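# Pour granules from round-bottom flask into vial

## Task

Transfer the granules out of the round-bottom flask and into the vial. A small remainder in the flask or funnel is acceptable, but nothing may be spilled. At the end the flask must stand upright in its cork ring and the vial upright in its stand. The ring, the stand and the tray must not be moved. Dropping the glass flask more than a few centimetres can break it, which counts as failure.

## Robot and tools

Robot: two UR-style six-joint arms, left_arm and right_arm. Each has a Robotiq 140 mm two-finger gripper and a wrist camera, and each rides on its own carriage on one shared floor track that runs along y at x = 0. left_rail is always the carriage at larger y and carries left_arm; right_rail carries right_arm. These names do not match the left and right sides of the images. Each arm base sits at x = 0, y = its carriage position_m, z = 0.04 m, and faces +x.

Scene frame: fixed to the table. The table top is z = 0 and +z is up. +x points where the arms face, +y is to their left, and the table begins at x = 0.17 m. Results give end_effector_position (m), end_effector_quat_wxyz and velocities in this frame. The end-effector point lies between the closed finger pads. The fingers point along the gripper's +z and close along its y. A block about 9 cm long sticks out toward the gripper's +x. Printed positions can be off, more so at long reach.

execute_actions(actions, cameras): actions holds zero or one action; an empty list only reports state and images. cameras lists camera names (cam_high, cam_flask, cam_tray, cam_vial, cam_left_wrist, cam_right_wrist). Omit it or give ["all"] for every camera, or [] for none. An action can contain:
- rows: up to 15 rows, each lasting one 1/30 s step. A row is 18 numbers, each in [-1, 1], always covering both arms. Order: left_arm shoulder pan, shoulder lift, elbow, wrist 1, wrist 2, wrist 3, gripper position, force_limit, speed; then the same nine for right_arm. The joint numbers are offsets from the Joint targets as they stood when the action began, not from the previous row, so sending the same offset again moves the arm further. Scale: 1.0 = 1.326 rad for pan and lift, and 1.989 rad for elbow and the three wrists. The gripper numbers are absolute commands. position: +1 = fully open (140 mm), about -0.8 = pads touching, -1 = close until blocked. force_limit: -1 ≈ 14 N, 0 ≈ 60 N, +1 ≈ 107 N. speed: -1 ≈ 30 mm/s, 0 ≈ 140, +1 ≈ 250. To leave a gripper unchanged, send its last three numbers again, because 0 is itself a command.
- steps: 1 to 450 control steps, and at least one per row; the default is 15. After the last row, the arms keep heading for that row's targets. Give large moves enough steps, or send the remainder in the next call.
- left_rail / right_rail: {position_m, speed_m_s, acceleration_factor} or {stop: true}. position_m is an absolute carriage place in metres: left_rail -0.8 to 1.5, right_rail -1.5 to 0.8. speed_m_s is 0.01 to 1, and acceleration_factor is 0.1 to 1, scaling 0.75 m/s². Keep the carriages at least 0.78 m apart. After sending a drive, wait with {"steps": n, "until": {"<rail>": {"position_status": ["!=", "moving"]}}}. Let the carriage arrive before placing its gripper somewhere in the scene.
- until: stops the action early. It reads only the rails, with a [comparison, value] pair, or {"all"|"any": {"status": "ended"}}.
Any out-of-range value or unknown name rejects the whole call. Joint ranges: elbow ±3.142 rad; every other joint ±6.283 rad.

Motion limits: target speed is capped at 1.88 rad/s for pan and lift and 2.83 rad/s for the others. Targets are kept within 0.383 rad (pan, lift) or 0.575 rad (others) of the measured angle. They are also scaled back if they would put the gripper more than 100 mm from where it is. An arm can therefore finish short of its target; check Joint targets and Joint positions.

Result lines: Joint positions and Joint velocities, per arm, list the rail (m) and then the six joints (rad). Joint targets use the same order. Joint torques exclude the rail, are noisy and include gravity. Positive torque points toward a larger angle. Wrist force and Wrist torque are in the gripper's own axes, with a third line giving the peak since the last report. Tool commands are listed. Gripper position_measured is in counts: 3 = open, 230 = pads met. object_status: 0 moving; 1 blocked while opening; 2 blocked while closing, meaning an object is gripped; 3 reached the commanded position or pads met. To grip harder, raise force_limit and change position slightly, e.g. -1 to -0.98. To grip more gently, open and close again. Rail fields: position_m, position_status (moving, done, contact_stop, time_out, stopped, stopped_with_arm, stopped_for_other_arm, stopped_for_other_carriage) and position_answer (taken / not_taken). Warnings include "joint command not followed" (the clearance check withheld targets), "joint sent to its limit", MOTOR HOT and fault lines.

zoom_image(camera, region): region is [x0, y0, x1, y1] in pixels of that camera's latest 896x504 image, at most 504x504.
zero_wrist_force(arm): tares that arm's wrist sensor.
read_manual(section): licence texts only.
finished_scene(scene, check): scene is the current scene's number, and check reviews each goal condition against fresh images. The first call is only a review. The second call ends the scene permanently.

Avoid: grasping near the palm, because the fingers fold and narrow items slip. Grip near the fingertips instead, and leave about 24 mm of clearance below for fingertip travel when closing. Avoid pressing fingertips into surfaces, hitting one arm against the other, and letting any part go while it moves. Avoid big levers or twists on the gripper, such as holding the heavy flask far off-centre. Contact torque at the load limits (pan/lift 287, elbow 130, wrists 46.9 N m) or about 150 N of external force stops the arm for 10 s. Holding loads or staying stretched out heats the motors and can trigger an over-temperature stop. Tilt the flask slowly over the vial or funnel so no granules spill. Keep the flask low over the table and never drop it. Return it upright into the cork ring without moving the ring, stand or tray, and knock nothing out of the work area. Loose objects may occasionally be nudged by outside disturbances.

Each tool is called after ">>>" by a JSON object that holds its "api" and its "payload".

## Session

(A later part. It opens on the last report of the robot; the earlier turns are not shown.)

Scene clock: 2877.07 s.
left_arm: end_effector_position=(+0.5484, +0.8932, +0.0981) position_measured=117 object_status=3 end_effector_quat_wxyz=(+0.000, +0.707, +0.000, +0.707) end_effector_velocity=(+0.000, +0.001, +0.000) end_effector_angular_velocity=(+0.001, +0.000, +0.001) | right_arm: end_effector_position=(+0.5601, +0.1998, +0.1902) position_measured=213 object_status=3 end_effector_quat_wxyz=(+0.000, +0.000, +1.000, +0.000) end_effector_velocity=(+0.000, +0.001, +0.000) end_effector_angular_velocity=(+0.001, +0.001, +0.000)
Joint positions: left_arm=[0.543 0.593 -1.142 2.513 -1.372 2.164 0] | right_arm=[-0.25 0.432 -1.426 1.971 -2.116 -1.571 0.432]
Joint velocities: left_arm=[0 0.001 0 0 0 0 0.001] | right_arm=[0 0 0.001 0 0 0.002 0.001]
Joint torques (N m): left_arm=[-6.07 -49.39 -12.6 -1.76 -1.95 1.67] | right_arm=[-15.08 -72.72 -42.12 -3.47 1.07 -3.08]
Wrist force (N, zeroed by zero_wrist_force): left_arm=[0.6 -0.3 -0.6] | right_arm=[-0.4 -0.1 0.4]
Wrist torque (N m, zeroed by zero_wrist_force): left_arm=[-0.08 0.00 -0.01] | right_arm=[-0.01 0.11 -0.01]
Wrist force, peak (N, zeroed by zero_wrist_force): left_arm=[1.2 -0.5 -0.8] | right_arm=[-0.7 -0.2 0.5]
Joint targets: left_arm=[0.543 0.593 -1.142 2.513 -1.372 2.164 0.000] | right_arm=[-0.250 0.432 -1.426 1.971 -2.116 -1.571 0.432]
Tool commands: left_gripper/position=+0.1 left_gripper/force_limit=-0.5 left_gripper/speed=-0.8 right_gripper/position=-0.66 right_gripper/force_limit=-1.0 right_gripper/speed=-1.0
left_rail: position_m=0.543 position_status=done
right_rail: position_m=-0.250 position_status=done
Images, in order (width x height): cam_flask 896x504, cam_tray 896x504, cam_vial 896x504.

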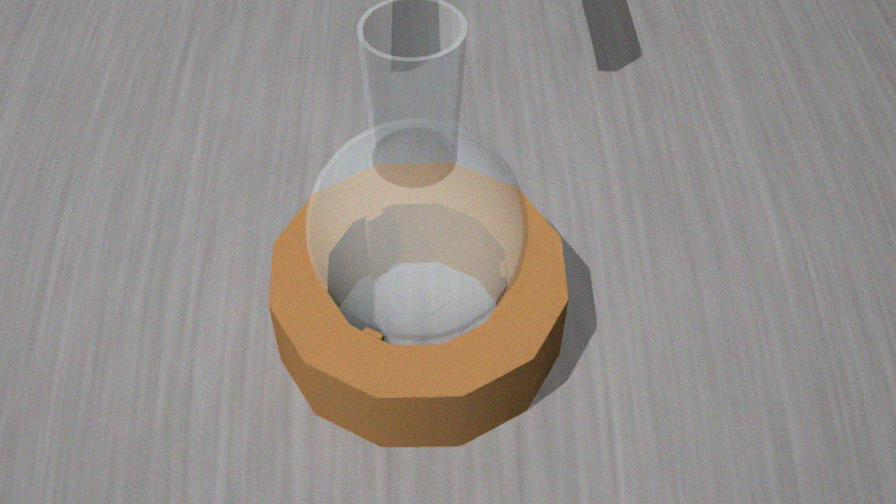

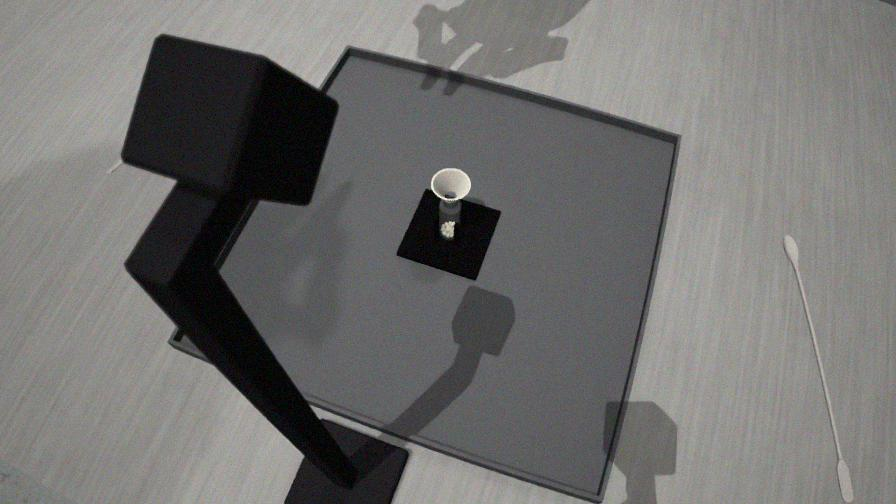

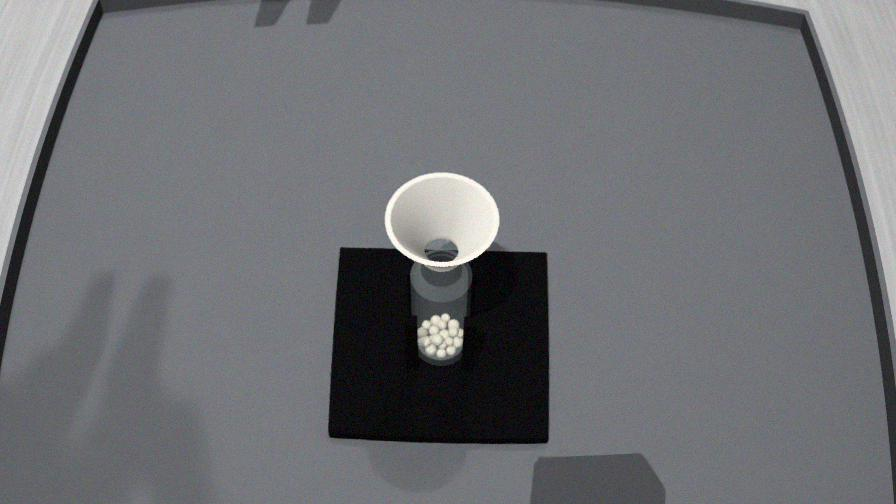

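>>> {"api": "zoom_image", "payload": {"camera": "cam_vial", "region": [320, 160, 570, 450]}}

>>> {"api": "zoom_image", "payload": {"camera": "cam_tray", "region": [370, 150, 540, 300]}}

>>> {"api": "zoom_image", "payload": {"camera": "cam_flask", "region": [240, 0, 620, 460]}}

Scaled by 1.738 from the camera's 896x504 image, which has a finer 1280x720 frame.

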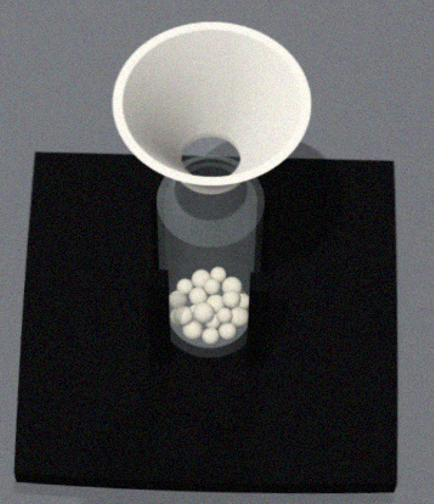

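Scaled by 2.965 from the camera's 896x504 image, which has a finer 1280x720 frame.

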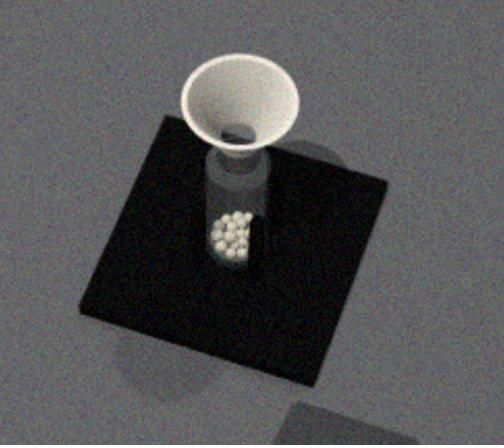

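Scaled by 1.096 from the camera's 896x504 image, which has a finer 1280x720 frame.

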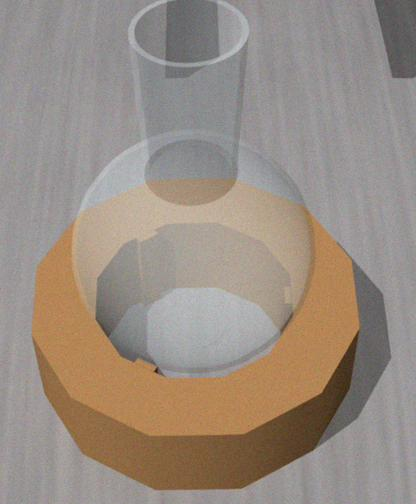

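>>> {"api": "finished_scene", "payload": {"scene": 2, "check": "Granules in the vial: the newest cam_vial and cam_tray zooms show a heap of about 20 visible white beads on the vial floor (19 were visible before the last retrieved bead was dropped in); the funnel's cone and throat show no bead. The pictures cannot show beads hidden inside the heap, so I cannot count every bead; a bead stuck unseen in the funnel stem would still count as 'a few may stay behind'. Flask: cam_flask shows the flask empty (clear bulb, no bead in bulb or neck), standing upright and centred in its cork ring, neck vertical, not leaning; the gripper is clear of it, so it stands by itself. It could be missed if it leaned slightly toward or away from the camera, but the bulb outline is centred in the ring and cam_left_wrist showed the same from another side. Vial: upright in the black stand in cam_vial and cam_tray, with the funnel sitting straight on it. Spilt beads: two beads had fallen on the tray floor earlier; both were picked and dropped into the funnel. Zooms of the whole tray, the stand, and the table around the tray and ring with cam_vial, cam_tray, cam_high and both wrist cameras show no stray bead; a bead hidden behind the stand or under an arm from one camera would be seen by another. Ring, stand and tray are where they were at the start. Both arms are at rest, touching nothing and holding nothing; both rails report done."}}

The scene is finished: the task was done.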